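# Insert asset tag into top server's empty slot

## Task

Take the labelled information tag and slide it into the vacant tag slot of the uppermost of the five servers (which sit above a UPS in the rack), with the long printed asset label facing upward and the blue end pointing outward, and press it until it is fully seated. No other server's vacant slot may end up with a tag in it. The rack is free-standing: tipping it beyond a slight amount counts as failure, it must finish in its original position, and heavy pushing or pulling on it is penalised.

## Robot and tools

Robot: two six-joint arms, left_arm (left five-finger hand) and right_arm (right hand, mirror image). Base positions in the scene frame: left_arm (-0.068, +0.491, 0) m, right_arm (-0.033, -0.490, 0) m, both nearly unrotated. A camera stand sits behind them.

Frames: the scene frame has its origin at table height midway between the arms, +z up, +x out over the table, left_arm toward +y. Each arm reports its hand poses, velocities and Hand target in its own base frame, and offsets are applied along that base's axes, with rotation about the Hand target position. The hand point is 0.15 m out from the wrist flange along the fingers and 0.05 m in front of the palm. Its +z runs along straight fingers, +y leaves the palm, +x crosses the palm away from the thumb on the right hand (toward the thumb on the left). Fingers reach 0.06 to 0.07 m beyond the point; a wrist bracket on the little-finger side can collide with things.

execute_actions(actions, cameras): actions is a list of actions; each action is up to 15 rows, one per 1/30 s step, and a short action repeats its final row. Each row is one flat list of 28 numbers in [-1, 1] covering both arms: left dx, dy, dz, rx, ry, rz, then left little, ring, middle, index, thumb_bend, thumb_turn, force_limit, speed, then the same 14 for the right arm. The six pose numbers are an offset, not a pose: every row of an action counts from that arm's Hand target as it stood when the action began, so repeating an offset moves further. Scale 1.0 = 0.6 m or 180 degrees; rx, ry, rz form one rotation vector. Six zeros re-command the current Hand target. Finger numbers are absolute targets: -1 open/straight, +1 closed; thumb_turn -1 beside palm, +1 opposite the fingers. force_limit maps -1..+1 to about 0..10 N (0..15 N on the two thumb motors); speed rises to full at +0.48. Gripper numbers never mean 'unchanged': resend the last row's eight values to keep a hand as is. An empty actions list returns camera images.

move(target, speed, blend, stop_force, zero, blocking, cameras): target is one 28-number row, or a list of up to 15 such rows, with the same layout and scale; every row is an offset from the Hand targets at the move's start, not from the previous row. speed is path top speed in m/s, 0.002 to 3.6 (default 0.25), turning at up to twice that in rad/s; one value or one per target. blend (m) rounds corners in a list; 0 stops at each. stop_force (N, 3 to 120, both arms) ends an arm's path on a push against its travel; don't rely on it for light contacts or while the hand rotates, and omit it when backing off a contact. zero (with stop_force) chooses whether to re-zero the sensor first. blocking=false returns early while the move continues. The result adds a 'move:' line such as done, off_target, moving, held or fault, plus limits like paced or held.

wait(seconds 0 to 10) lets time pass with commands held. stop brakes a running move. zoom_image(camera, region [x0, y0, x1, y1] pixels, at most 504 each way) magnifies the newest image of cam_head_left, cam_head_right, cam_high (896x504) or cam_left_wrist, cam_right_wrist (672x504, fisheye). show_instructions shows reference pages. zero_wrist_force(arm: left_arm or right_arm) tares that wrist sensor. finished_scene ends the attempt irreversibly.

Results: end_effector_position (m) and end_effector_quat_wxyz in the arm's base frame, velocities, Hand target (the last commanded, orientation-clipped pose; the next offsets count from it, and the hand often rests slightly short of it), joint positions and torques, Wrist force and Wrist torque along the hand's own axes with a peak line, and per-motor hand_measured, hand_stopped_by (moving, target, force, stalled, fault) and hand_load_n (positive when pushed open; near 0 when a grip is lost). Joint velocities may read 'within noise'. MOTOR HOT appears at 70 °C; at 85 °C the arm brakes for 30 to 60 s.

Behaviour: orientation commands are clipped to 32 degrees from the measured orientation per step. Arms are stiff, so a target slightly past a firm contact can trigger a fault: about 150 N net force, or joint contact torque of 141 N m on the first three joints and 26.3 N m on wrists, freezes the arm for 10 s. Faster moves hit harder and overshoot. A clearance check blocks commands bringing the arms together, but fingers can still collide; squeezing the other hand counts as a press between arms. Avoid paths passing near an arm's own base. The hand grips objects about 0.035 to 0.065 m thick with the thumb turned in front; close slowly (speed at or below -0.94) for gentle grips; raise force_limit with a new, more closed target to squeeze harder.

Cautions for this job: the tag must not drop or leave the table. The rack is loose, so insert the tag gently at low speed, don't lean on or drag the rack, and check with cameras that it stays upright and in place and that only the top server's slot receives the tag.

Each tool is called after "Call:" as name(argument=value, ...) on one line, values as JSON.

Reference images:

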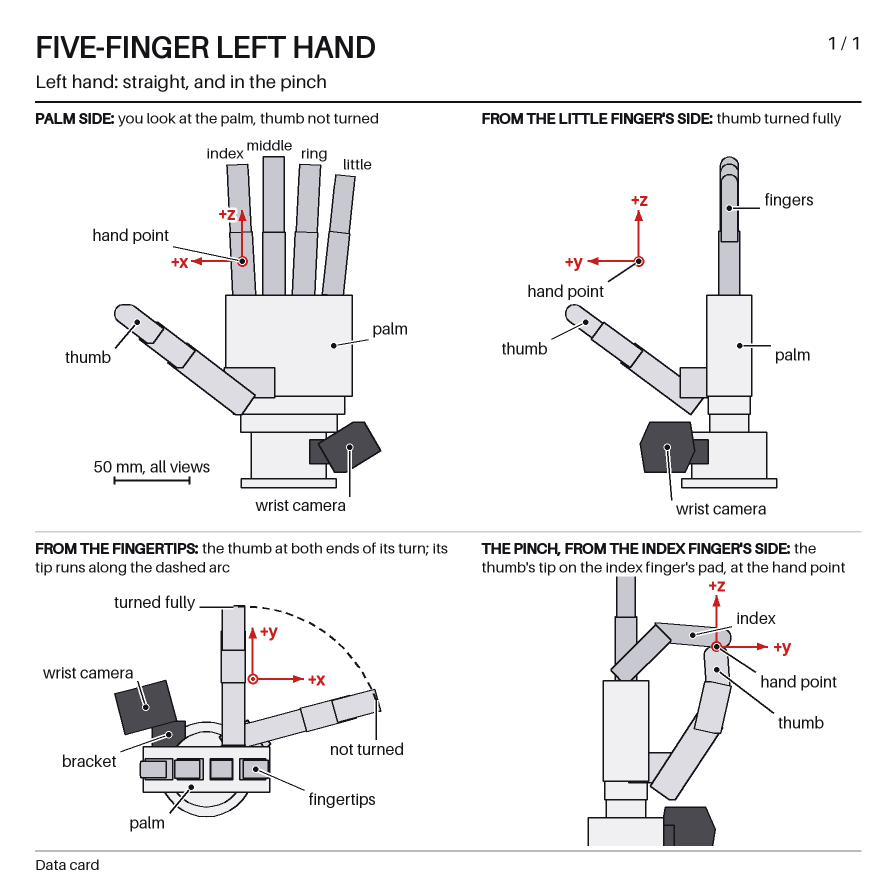

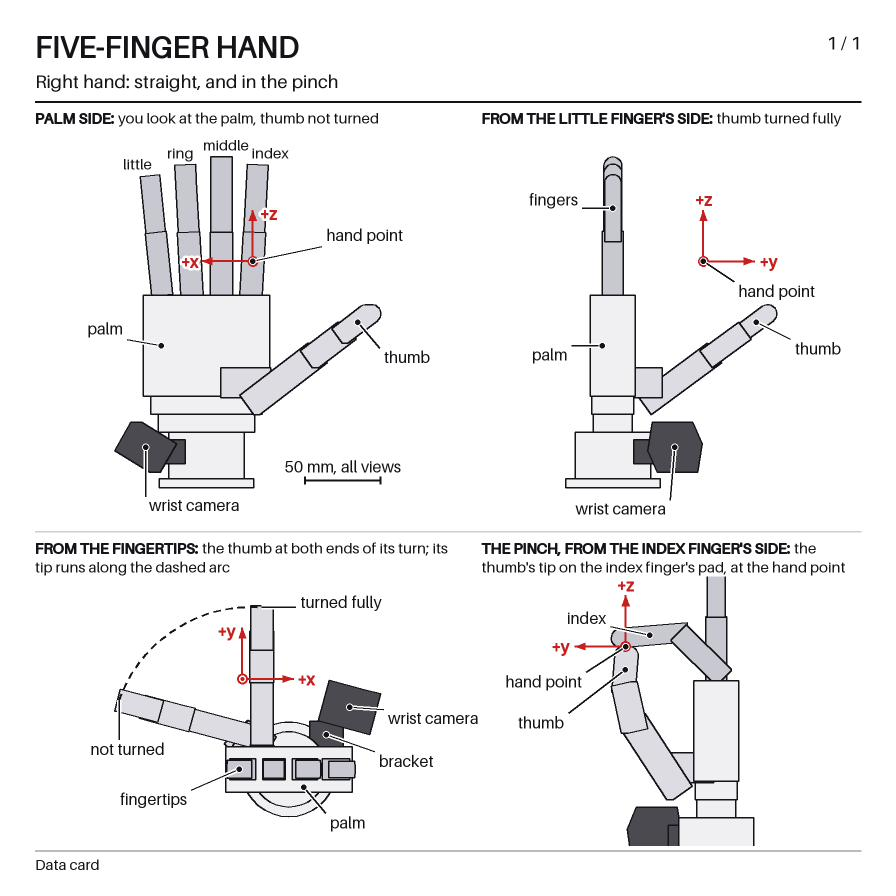

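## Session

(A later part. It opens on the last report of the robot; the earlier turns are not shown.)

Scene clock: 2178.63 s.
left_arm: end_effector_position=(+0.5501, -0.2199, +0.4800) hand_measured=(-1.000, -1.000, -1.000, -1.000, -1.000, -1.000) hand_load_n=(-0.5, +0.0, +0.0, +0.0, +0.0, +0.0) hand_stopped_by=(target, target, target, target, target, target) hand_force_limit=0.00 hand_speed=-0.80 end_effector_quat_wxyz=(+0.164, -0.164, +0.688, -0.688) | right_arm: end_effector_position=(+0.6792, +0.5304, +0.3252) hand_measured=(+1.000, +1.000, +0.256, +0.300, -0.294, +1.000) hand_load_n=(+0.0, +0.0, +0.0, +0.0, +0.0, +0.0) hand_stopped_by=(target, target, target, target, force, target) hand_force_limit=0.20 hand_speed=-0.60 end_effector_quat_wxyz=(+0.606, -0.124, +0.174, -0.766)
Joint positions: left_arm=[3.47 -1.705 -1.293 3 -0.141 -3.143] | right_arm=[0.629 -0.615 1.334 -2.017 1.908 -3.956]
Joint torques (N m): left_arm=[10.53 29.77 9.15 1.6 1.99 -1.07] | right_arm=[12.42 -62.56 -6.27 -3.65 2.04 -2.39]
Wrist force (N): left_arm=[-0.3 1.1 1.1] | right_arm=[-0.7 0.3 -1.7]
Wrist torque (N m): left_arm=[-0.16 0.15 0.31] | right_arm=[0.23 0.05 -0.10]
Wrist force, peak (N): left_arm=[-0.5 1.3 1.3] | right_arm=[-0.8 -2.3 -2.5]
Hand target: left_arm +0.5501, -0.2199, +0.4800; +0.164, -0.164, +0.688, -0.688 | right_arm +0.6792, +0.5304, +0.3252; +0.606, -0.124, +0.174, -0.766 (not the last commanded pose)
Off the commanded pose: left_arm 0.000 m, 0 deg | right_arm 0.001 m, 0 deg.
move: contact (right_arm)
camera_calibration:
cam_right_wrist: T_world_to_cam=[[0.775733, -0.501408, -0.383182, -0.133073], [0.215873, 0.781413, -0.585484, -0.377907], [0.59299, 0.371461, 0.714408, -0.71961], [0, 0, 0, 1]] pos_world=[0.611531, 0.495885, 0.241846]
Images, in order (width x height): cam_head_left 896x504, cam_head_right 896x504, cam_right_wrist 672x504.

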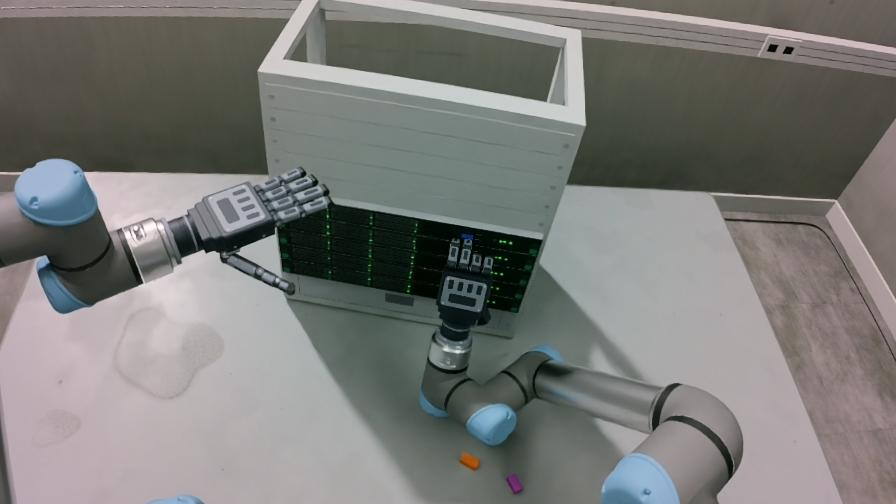

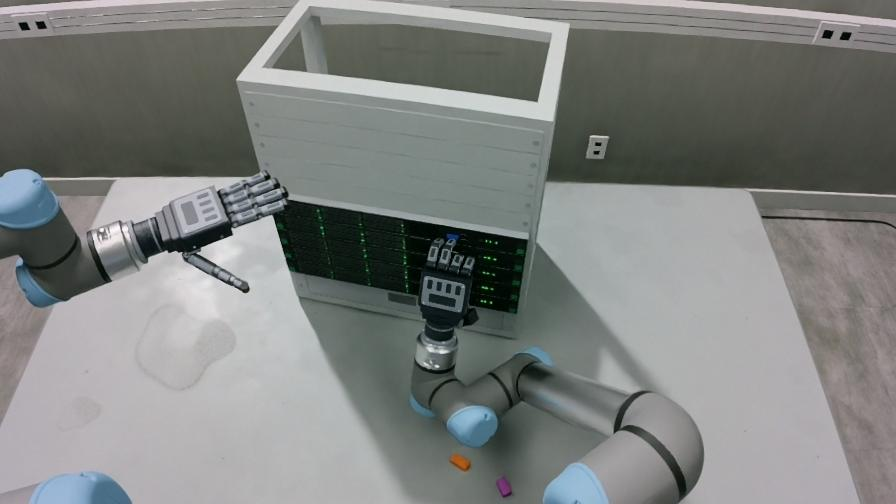

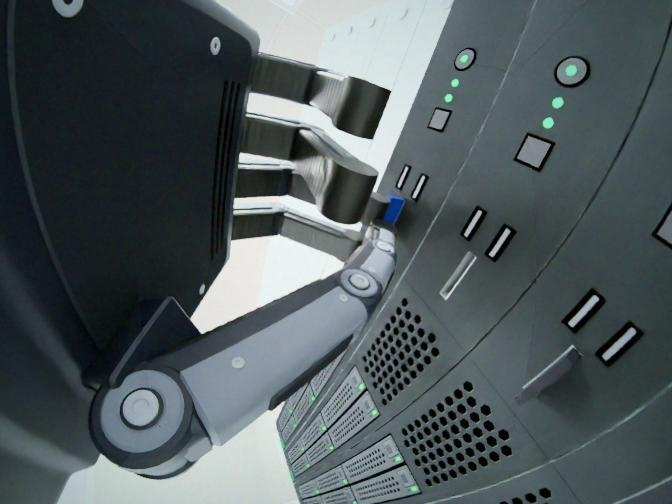

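Call:
zoom_image(camera="cam_right_wrist", region=[384, 188, 412, 230])

Call:
move(target=[[0,0,0,0,0,0,-1,-1,-1,-1,-1,-1,0,-0.8,0.0065,-0.0013,0,0,0,0,1,1,0.256,0.3,-0.04,1,0.2,-0.6]], speed=0.004, stop_force=5, cameras=["cam_right_wrist"])

Call:
zoom_image(camera="cam_right_wrist", region=[380, 184, 412, 230])

Scaled by 12.000 from the camera's 672x504 image, which has a finer 960x720 frame.

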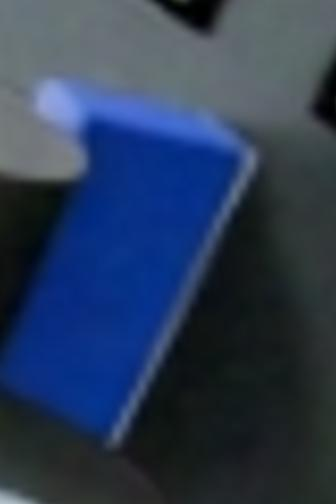

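Scene clock: 2185.87 s.
left_arm: end_effector_position=(+0.5501, -0.2199, +0.4800) hand_measured=(-1.000, -1.000, -1.000, -1.000, -1.000, -1.000) hand_load_n=(+0.0, +0.0, -0.5, +0.0, +0.0, +0.0) hand_stopped_by=(target, target, target, target, target, target) hand_force_limit=0.00 hand_speed=-0.80 end_effector_quat_wxyz=(+0.164, -0.164, +0.688, -0.688) | right_arm: end_effector_position=(+0.6802, +0.5303, +0.3252) hand_measured=(+1.000, +1.000, +0.256, +0.300, -0.294, +1.000) hand_load_n=(+0.0, +0.0, -1.5, +0.0, +0.0, +0.0) hand_stopped_by=(target, target, target, target, force, target) hand_force_limit=0.20 hand_speed=-0.60 end_effector_quat_wxyz=(+0.606, -0.124, +0.174, -0.766)
Joint positions: left_arm=[3.47 -1.705 -1.293 3 -0.141 -3.143] | right_arm=[0.628 -0.614 1.332 -2.015 1.908 -3.954]
Joint torques (N m): left_arm=[11.22 30.58 9.48 1.61 1.98 -0.9] | right_arm=[8.22 -61.46 -5.68 -2.85 2.81 -1.97]
Wrist force (N): left_arm=[-0.2 1.2 1.1] | right_arm=[-0.9 -5.3 -3.5]
Wrist torque (N m): left_arm=[-0.15 0.13 0.31] | right_arm=[0.25 0.14 -0.22]
Wrist force, peak (N): left_arm=[-0.3 1.3 1.2] | right_arm=[-0.5 -6.8 -3.8]
Hand target: left_arm +0.5501, -0.2199, +0.4800; +0.164, -0.164, +0.688, -0.688 | right_arm +0.6802, +0.5303, +0.3252; +0.606, -0.124, +0.174, -0.766 (not the last commanded pose)
Off the commanded pose: left_arm 0.000 m, 0 deg | right_arm 0.003 m, 0 deg.
move: contact (right_arm)
camera_calibration:
cam_right_wrist: T_world_to_cam=[[0.775762, -0.501282, -0.383289, -0.134003], [0.215823, 0.781547, -0.585324, -0.37804], [0.592971, 0.37135, 0.714482, -0.72008], [0, 0, 0, 1]] pos_world=[0.61253, 0.495685, 0.241847]
Images, in order (width x height): cam_right_wrist 672x504.

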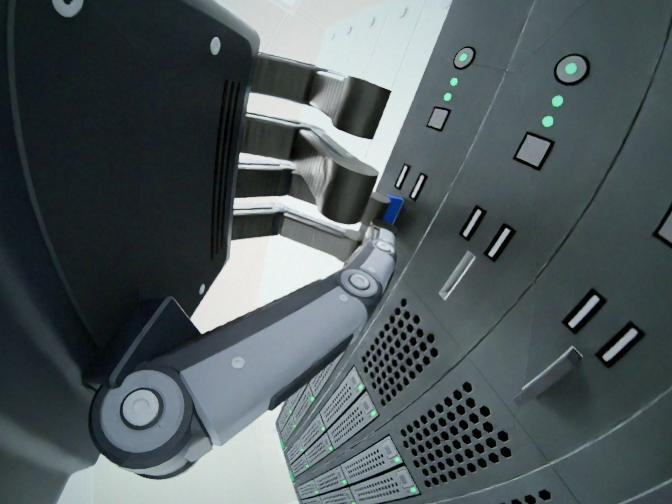

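Scaled by 10.957 from the camera's 672x504 image, which has a finer 960x720 frame.

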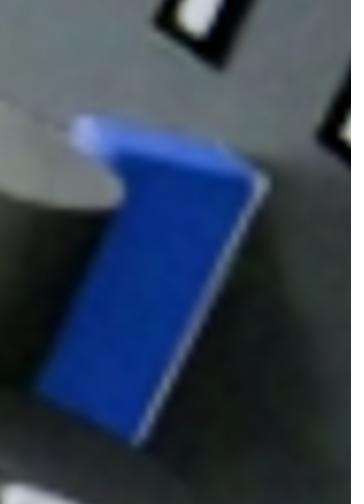

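Call:
zoom_image(camera="cam_right_wrist", region=[500, 330, 600, 430])

Call:
zoom_image(camera="cam_right_wrist", region=[370, 160, 520, 310])

Scaled by 5.040 from the camera's 672x504 image, which has a finer 960x720 frame.

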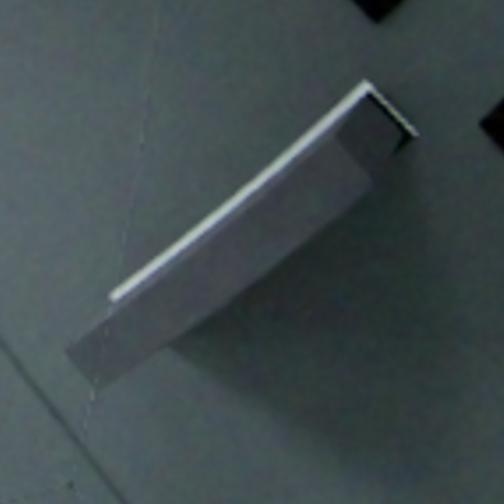

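Scaled by 3.360 from the camera's 672x504 image, which has a finer 960x720 frame.

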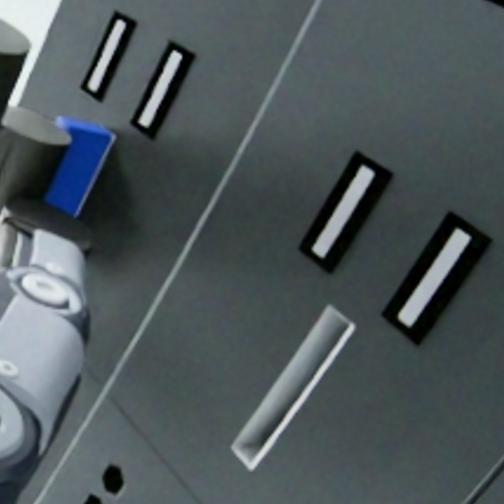

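Call:
move(target=[[0,0,0,0,0,0,-1,-1,-1,-1,-1,-1,0,-0.8,0.0049,-0.001,0,0,0,0,1,1,0.256,0.3,-0.04,1,0.2,-0.6]], speed=0.003, stop_force=4)

Call:
move(target=[[0,0,0,0,0,0,-1,-1,-1,-1,-1,-1,0,-0.8,-0.0327,0.0066,0,0,0,0,1,1,0.256,0.3,-0.04,1,0.2,-0.6]], speed=0.05, cameras=["cam_right_wrist"])

Call:
zoom_image(camera="cam_right_wrist", region=[380, 170, 450, 250])

Scene clock: 2225.00 s.
left_arm: end_effector_position=(+0.5501, -0.2199, +0.4800) hand_measured=(-1.000, -1.000, -1.000, -1.000, -1.000, -1.000) hand_load_n=(+0.0, +0.0, +0.0, +0.0, +0.0, -0.5) hand_stopped_by=(target, target, target, target, target, target) hand_force_limit=0.00 hand_speed=-0.80 end_effector_quat_wxyz=(+0.164, -0.164, +0.688, -0.688) | right_arm: end_effector_position=(+0.6805, +0.5303, +0.3253) hand_measured=(+1.000, +1.000, +0.256, +0.300, -0.294, +1.000) hand_load_n=(+0.0, +0.0, -2.5, +0.0, +0.5, +0.0) hand_stopped_by=(target, target, target, target, force, target) hand_force_limit=0.20 hand_speed=-0.60 end_effector_quat_wxyz=(+0.606, -0.124, +0.174, -0.766)
Joint positions: left_arm=[3.47 -1.705 -1.293 3 -0.141 -3.143] | right_arm=[0.628 -0.614 1.331 -2.014 1.908 -3.954]
Joint torques (N m): left_arm=[11.64 31.4 11.14 1.74 1.68 -0.81] | right_arm=[3.88 -60.66 -5.55 -2.17 3.89 -2.69]
Wrist force (N): left_arm=[-0.2 1.2 1.1] | right_arm=[-0.9 -10.0 -5.3]
Wrist torque (N m): left_arm=[-0.16 0.13 0.31] | right_arm=[0.24 0.16 -0.31]
Wrist force, peak (N): left_arm=[-0.1 1.4 1.3] | right_arm=[-0.5 -11.4 -5.8]
Hand target: left_arm +0.5501, -0.2199, +0.4800; +0.164, -0.164, +0.688, -0.688 | right_arm +0.6805, +0.5303, +0.3253; +0.606, -0.124, +0.174, -0.766 (not the last commanded pose)
Off the commanded pose: left_arm 0.000 m, 0 deg | right_arm 0.003 m, 0 deg.
move: contact (right_arm)

Scene clock: 2225.87 s.
left_arm: end_effector_position=(+0.5501, -0.2199, +0.4800) hand_measured=(-1.000, -1.000, -1.000, -1.000, -1.000, -1.000) hand_load_n=(+0.0, -0.5, -0.5, +0.0, +0.0, -0.5) hand_stopped_by=(target, target, target, target, target, target) hand_force_limit=0.00 hand_speed=-0.80 end_effector_quat_wxyz=(+0.164, -0.164, +0.688, -0.688) | right_arm: end_effector_position=(+0.6610, +0.5342, +0.3253) hand_measured=(+1.000, +1.000, +0.256, +0.300, -0.294, +1.000) hand_load_n=(+0.0, +0.0, +0.0, +0.0, +0.0, +0.0) hand_stopped_by=(target, target, target, target, force, target) hand_force_limit=0.20 hand_speed=-0.60 end_effector_quat_wxyz=(+0.606, -0.124, +0.174, -0.766)
Joint positions: left_arm=[3.47 -1.705 -1.293 3 -0.141 -3.143] | right_arm=[0.648 -0.632 1.374 -2.045 1.913 -3.975]
Joint torques (N m): left_arm=[11.53 30.59 11.21 1.52 1.87 -0.94] | right_arm=[11.4 -61.82 -5.31 -3.74 2.14 -2.52]
Wrist force (N): left_arm=[-0.4 1.1 1.0] | right_arm=[-0.7 0.7 -1.8]
Wrist torque (N m): left_arm=[-0.17 0.14 0.30] | right_arm=[0.28 0.06 -0.03]
Wrist force, peak (N): left_arm=[-0.4 1.4 1.0] | right_arm=[-0.8 -10.0 -5.4]
Hand target: left_arm +0.5501, -0.2199, +0.4800; +0.164, -0.164, +0.688, -0.688 | right_arm +0.6609, +0.5342, +0.3253; +0.606, -0.124, +0.174, -0.766
Off the commanded pose: left_arm 0.000 m, 0 deg | right_arm 0.000 m, 0 deg.
move: done
camera_calibration:
cam_right_wrist: T_world_to_cam=[[0.775758, -0.501229, -0.383366, -0.11707], [0.215721, 0.781568, -0.585334, -0.376912], [0.593013, 0.371378, 0.714433, -0.710279], [0, 0, 0, 1]] pos_world=[0.59333, 0.499685, 0.241947]
Images, in order (width x height): cam_right_wrist 672x504.

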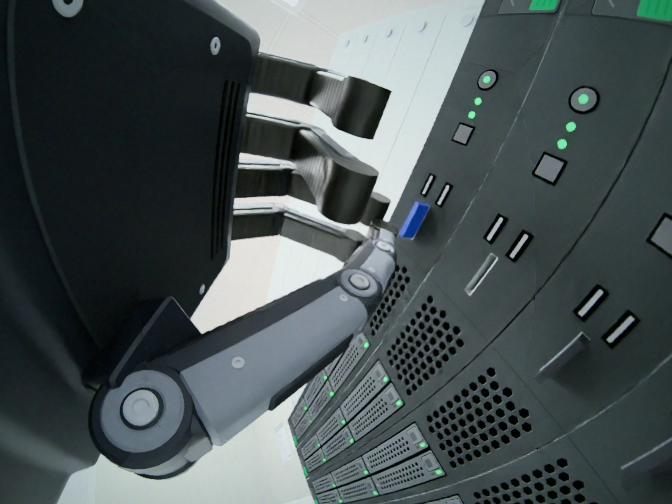

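Scaled by 6.300 from the camera's 672x504 image, which has a finer 960x720 frame.

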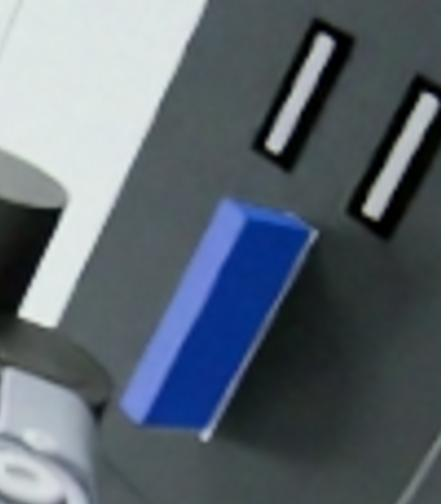

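Call:
zoom_image(camera="cam_right_wrist", region=[530, 325, 600, 385])

Scaled by 7.200 from the camera's 672x504 image, which has a finer 960x720 frame.

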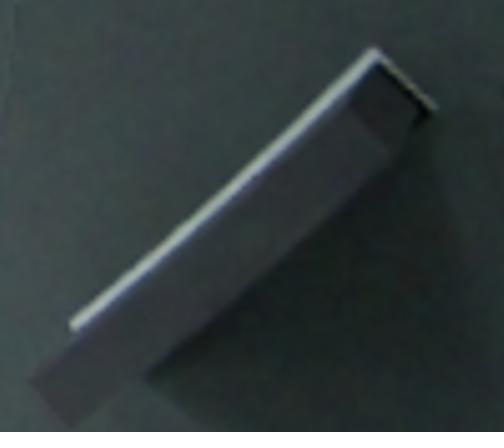

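Call:
move(target=[[0,0,0,0,0,0,-1,-1,-1,-1,-1,-1,0,-0.8,-0.15,0.03,0,0,0,0,1,1,0.256,0.3,-0.04,1,0.2,-0.6]], speed=0.15, cameras=["all"])

Call:
zoom_image(camera="cam_head_left", region=[400, 190, 560, 320])

Call:
zoom_image(camera="cam_right_wrist", region=[370, 170, 530, 330])

Scene clock: 2259.57 s.
left_arm: end_effector_position=(+0.5501, -0.2199, +0.4800) hand_measured=(-1.000, -1.000, -1.000, -1.000, -1.000, -1.000) hand_load_n=(+0.0, +0.0, +0.0, +0.0, +0.0, -0.5) hand_stopped_by=(target, target, target, target, target, target) hand_force_limit=0.00 hand_speed=-0.80 end_effector_quat_wxyz=(+0.164, -0.164, +0.688, -0.688) | right_arm: end_effector_position=(+0.5710, +0.5522, +0.3253) hand_measured=(+1.000, +1.000, +0.256, +0.300, -0.294, +1.000) hand_load_n=(+0.0, +0.0, +0.0, +0.0, +0.0, +0.0) hand_stopped_by=(target, target, target, target, force, target) hand_force_limit=0.20 hand_speed=-0.60 end_effector_quat_wxyz=(+0.606, -0.124, +0.174, -0.766)
Joint positions: left_arm=[3.47 -1.705 -1.293 3 -0.141 -3.143] | right_arm=[0.75 -0.701 1.538 -2.177 1.938 -4.08]
Joint torques (N m): left_arm=[10.5 30.41 10.29 1.57 1.82 -0.86] | right_arm=[11.63 -59.2 -5.31 -3.49 1.99 -2.36]
Wrist force (N): left_arm=[0.0 1.3 0.8] | right_arm=[-1.0 0.7 -1.5]
Wrist torque (N m): left_arm=[-0.13 0.09 0.31] | right_arm=[0.25 0.12 -0.06]
Wrist force, peak (N): left_arm=[-0.4 1.4 1.1] | right_arm=[-0.7 1.1 -2.2]
Hand target: left_arm +0.5501, -0.2199, +0.4800; +0.164, -0.164, +0.688, -0.688 | right_arm +0.5709, +0.5522, +0.3253; +0.606, -0.124, +0.174, -0.766
Off the commanded pose: left_arm 0.000 m, 0 deg | right_arm 0.000 m, 0 deg.
move: done
camera_calibration:
cam_left_wrist: T_world_to_cam=[[-0.258979, -0.131108, 0.956943, -0.342251], [-0.964701, 0.084106, -0.249556, 0.675449], [-0.047766, -0.987794, -0.148261, -0.00931515], [0, 0, 0, 1]] pos_world=[0.562525, -0.110882, 0.494696]
cam_right_wrist: T_world_to_cam=[[0.775758, -0.501229, -0.383366, -0.0382298], [0.215721, 0.781568, -0.585334, -0.371565], [0.593013, 0.371378, 0.714433, -0.663593], [0, 0, 0, 1]] pos_world=[0.50333, 0.517685, 0.241947]

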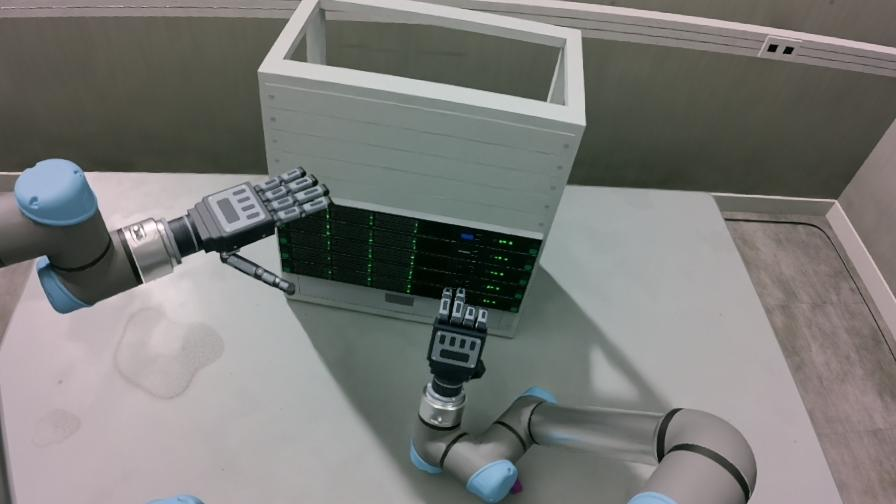

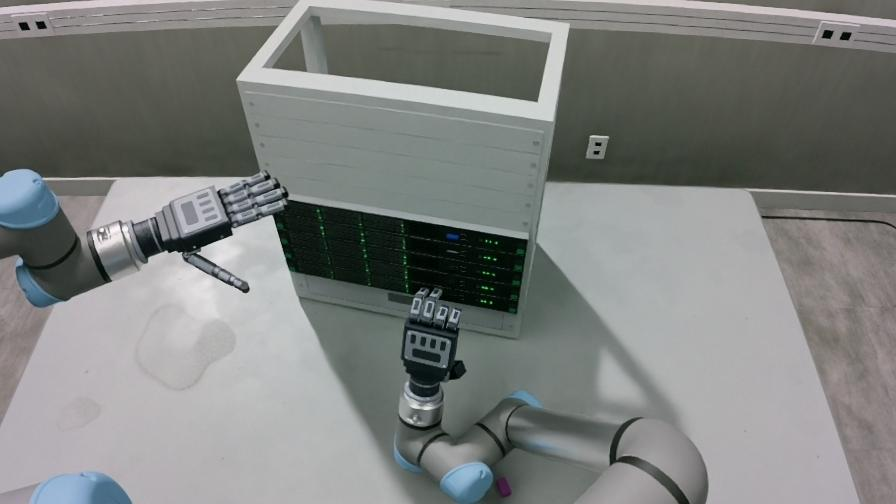

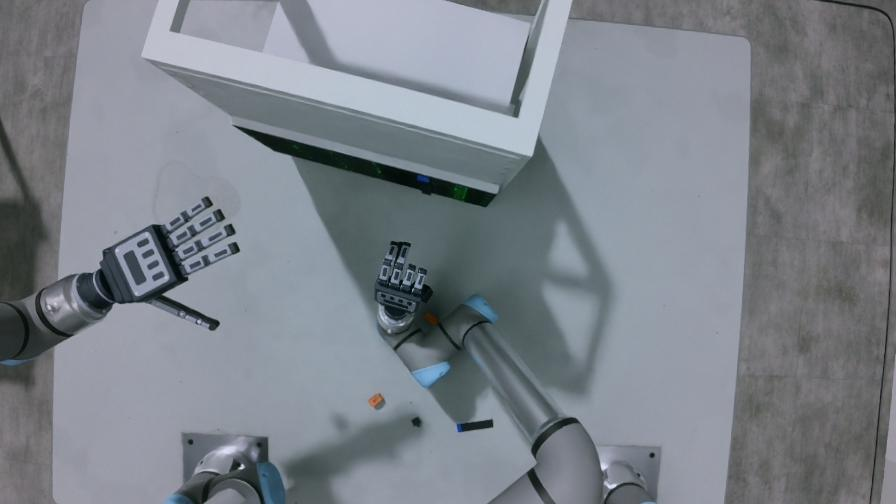

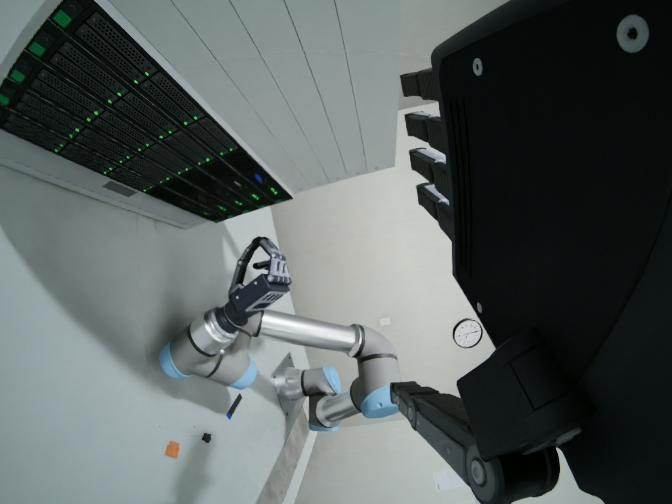

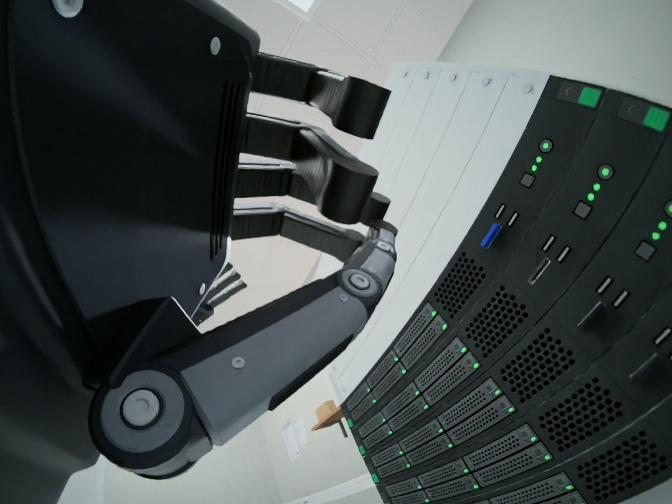

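Scaled by 3.150.

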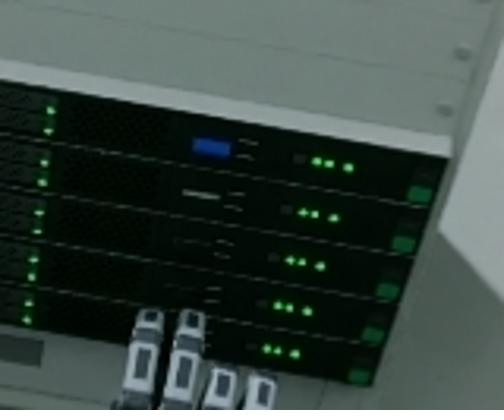

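Scaled by 3.150 from the camera's 672x504 image, which has a finer 960x720 frame.

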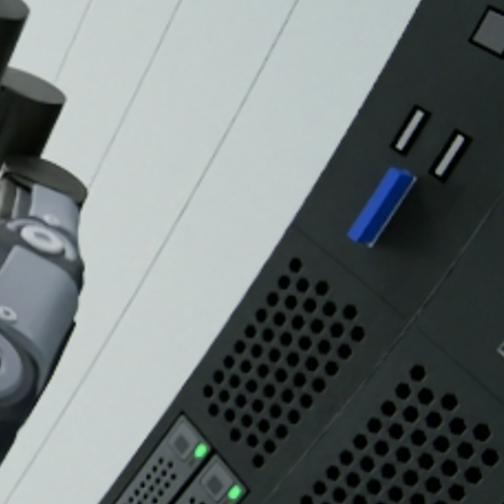

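Call:
finished_scene()

The scene is finished: the task was done.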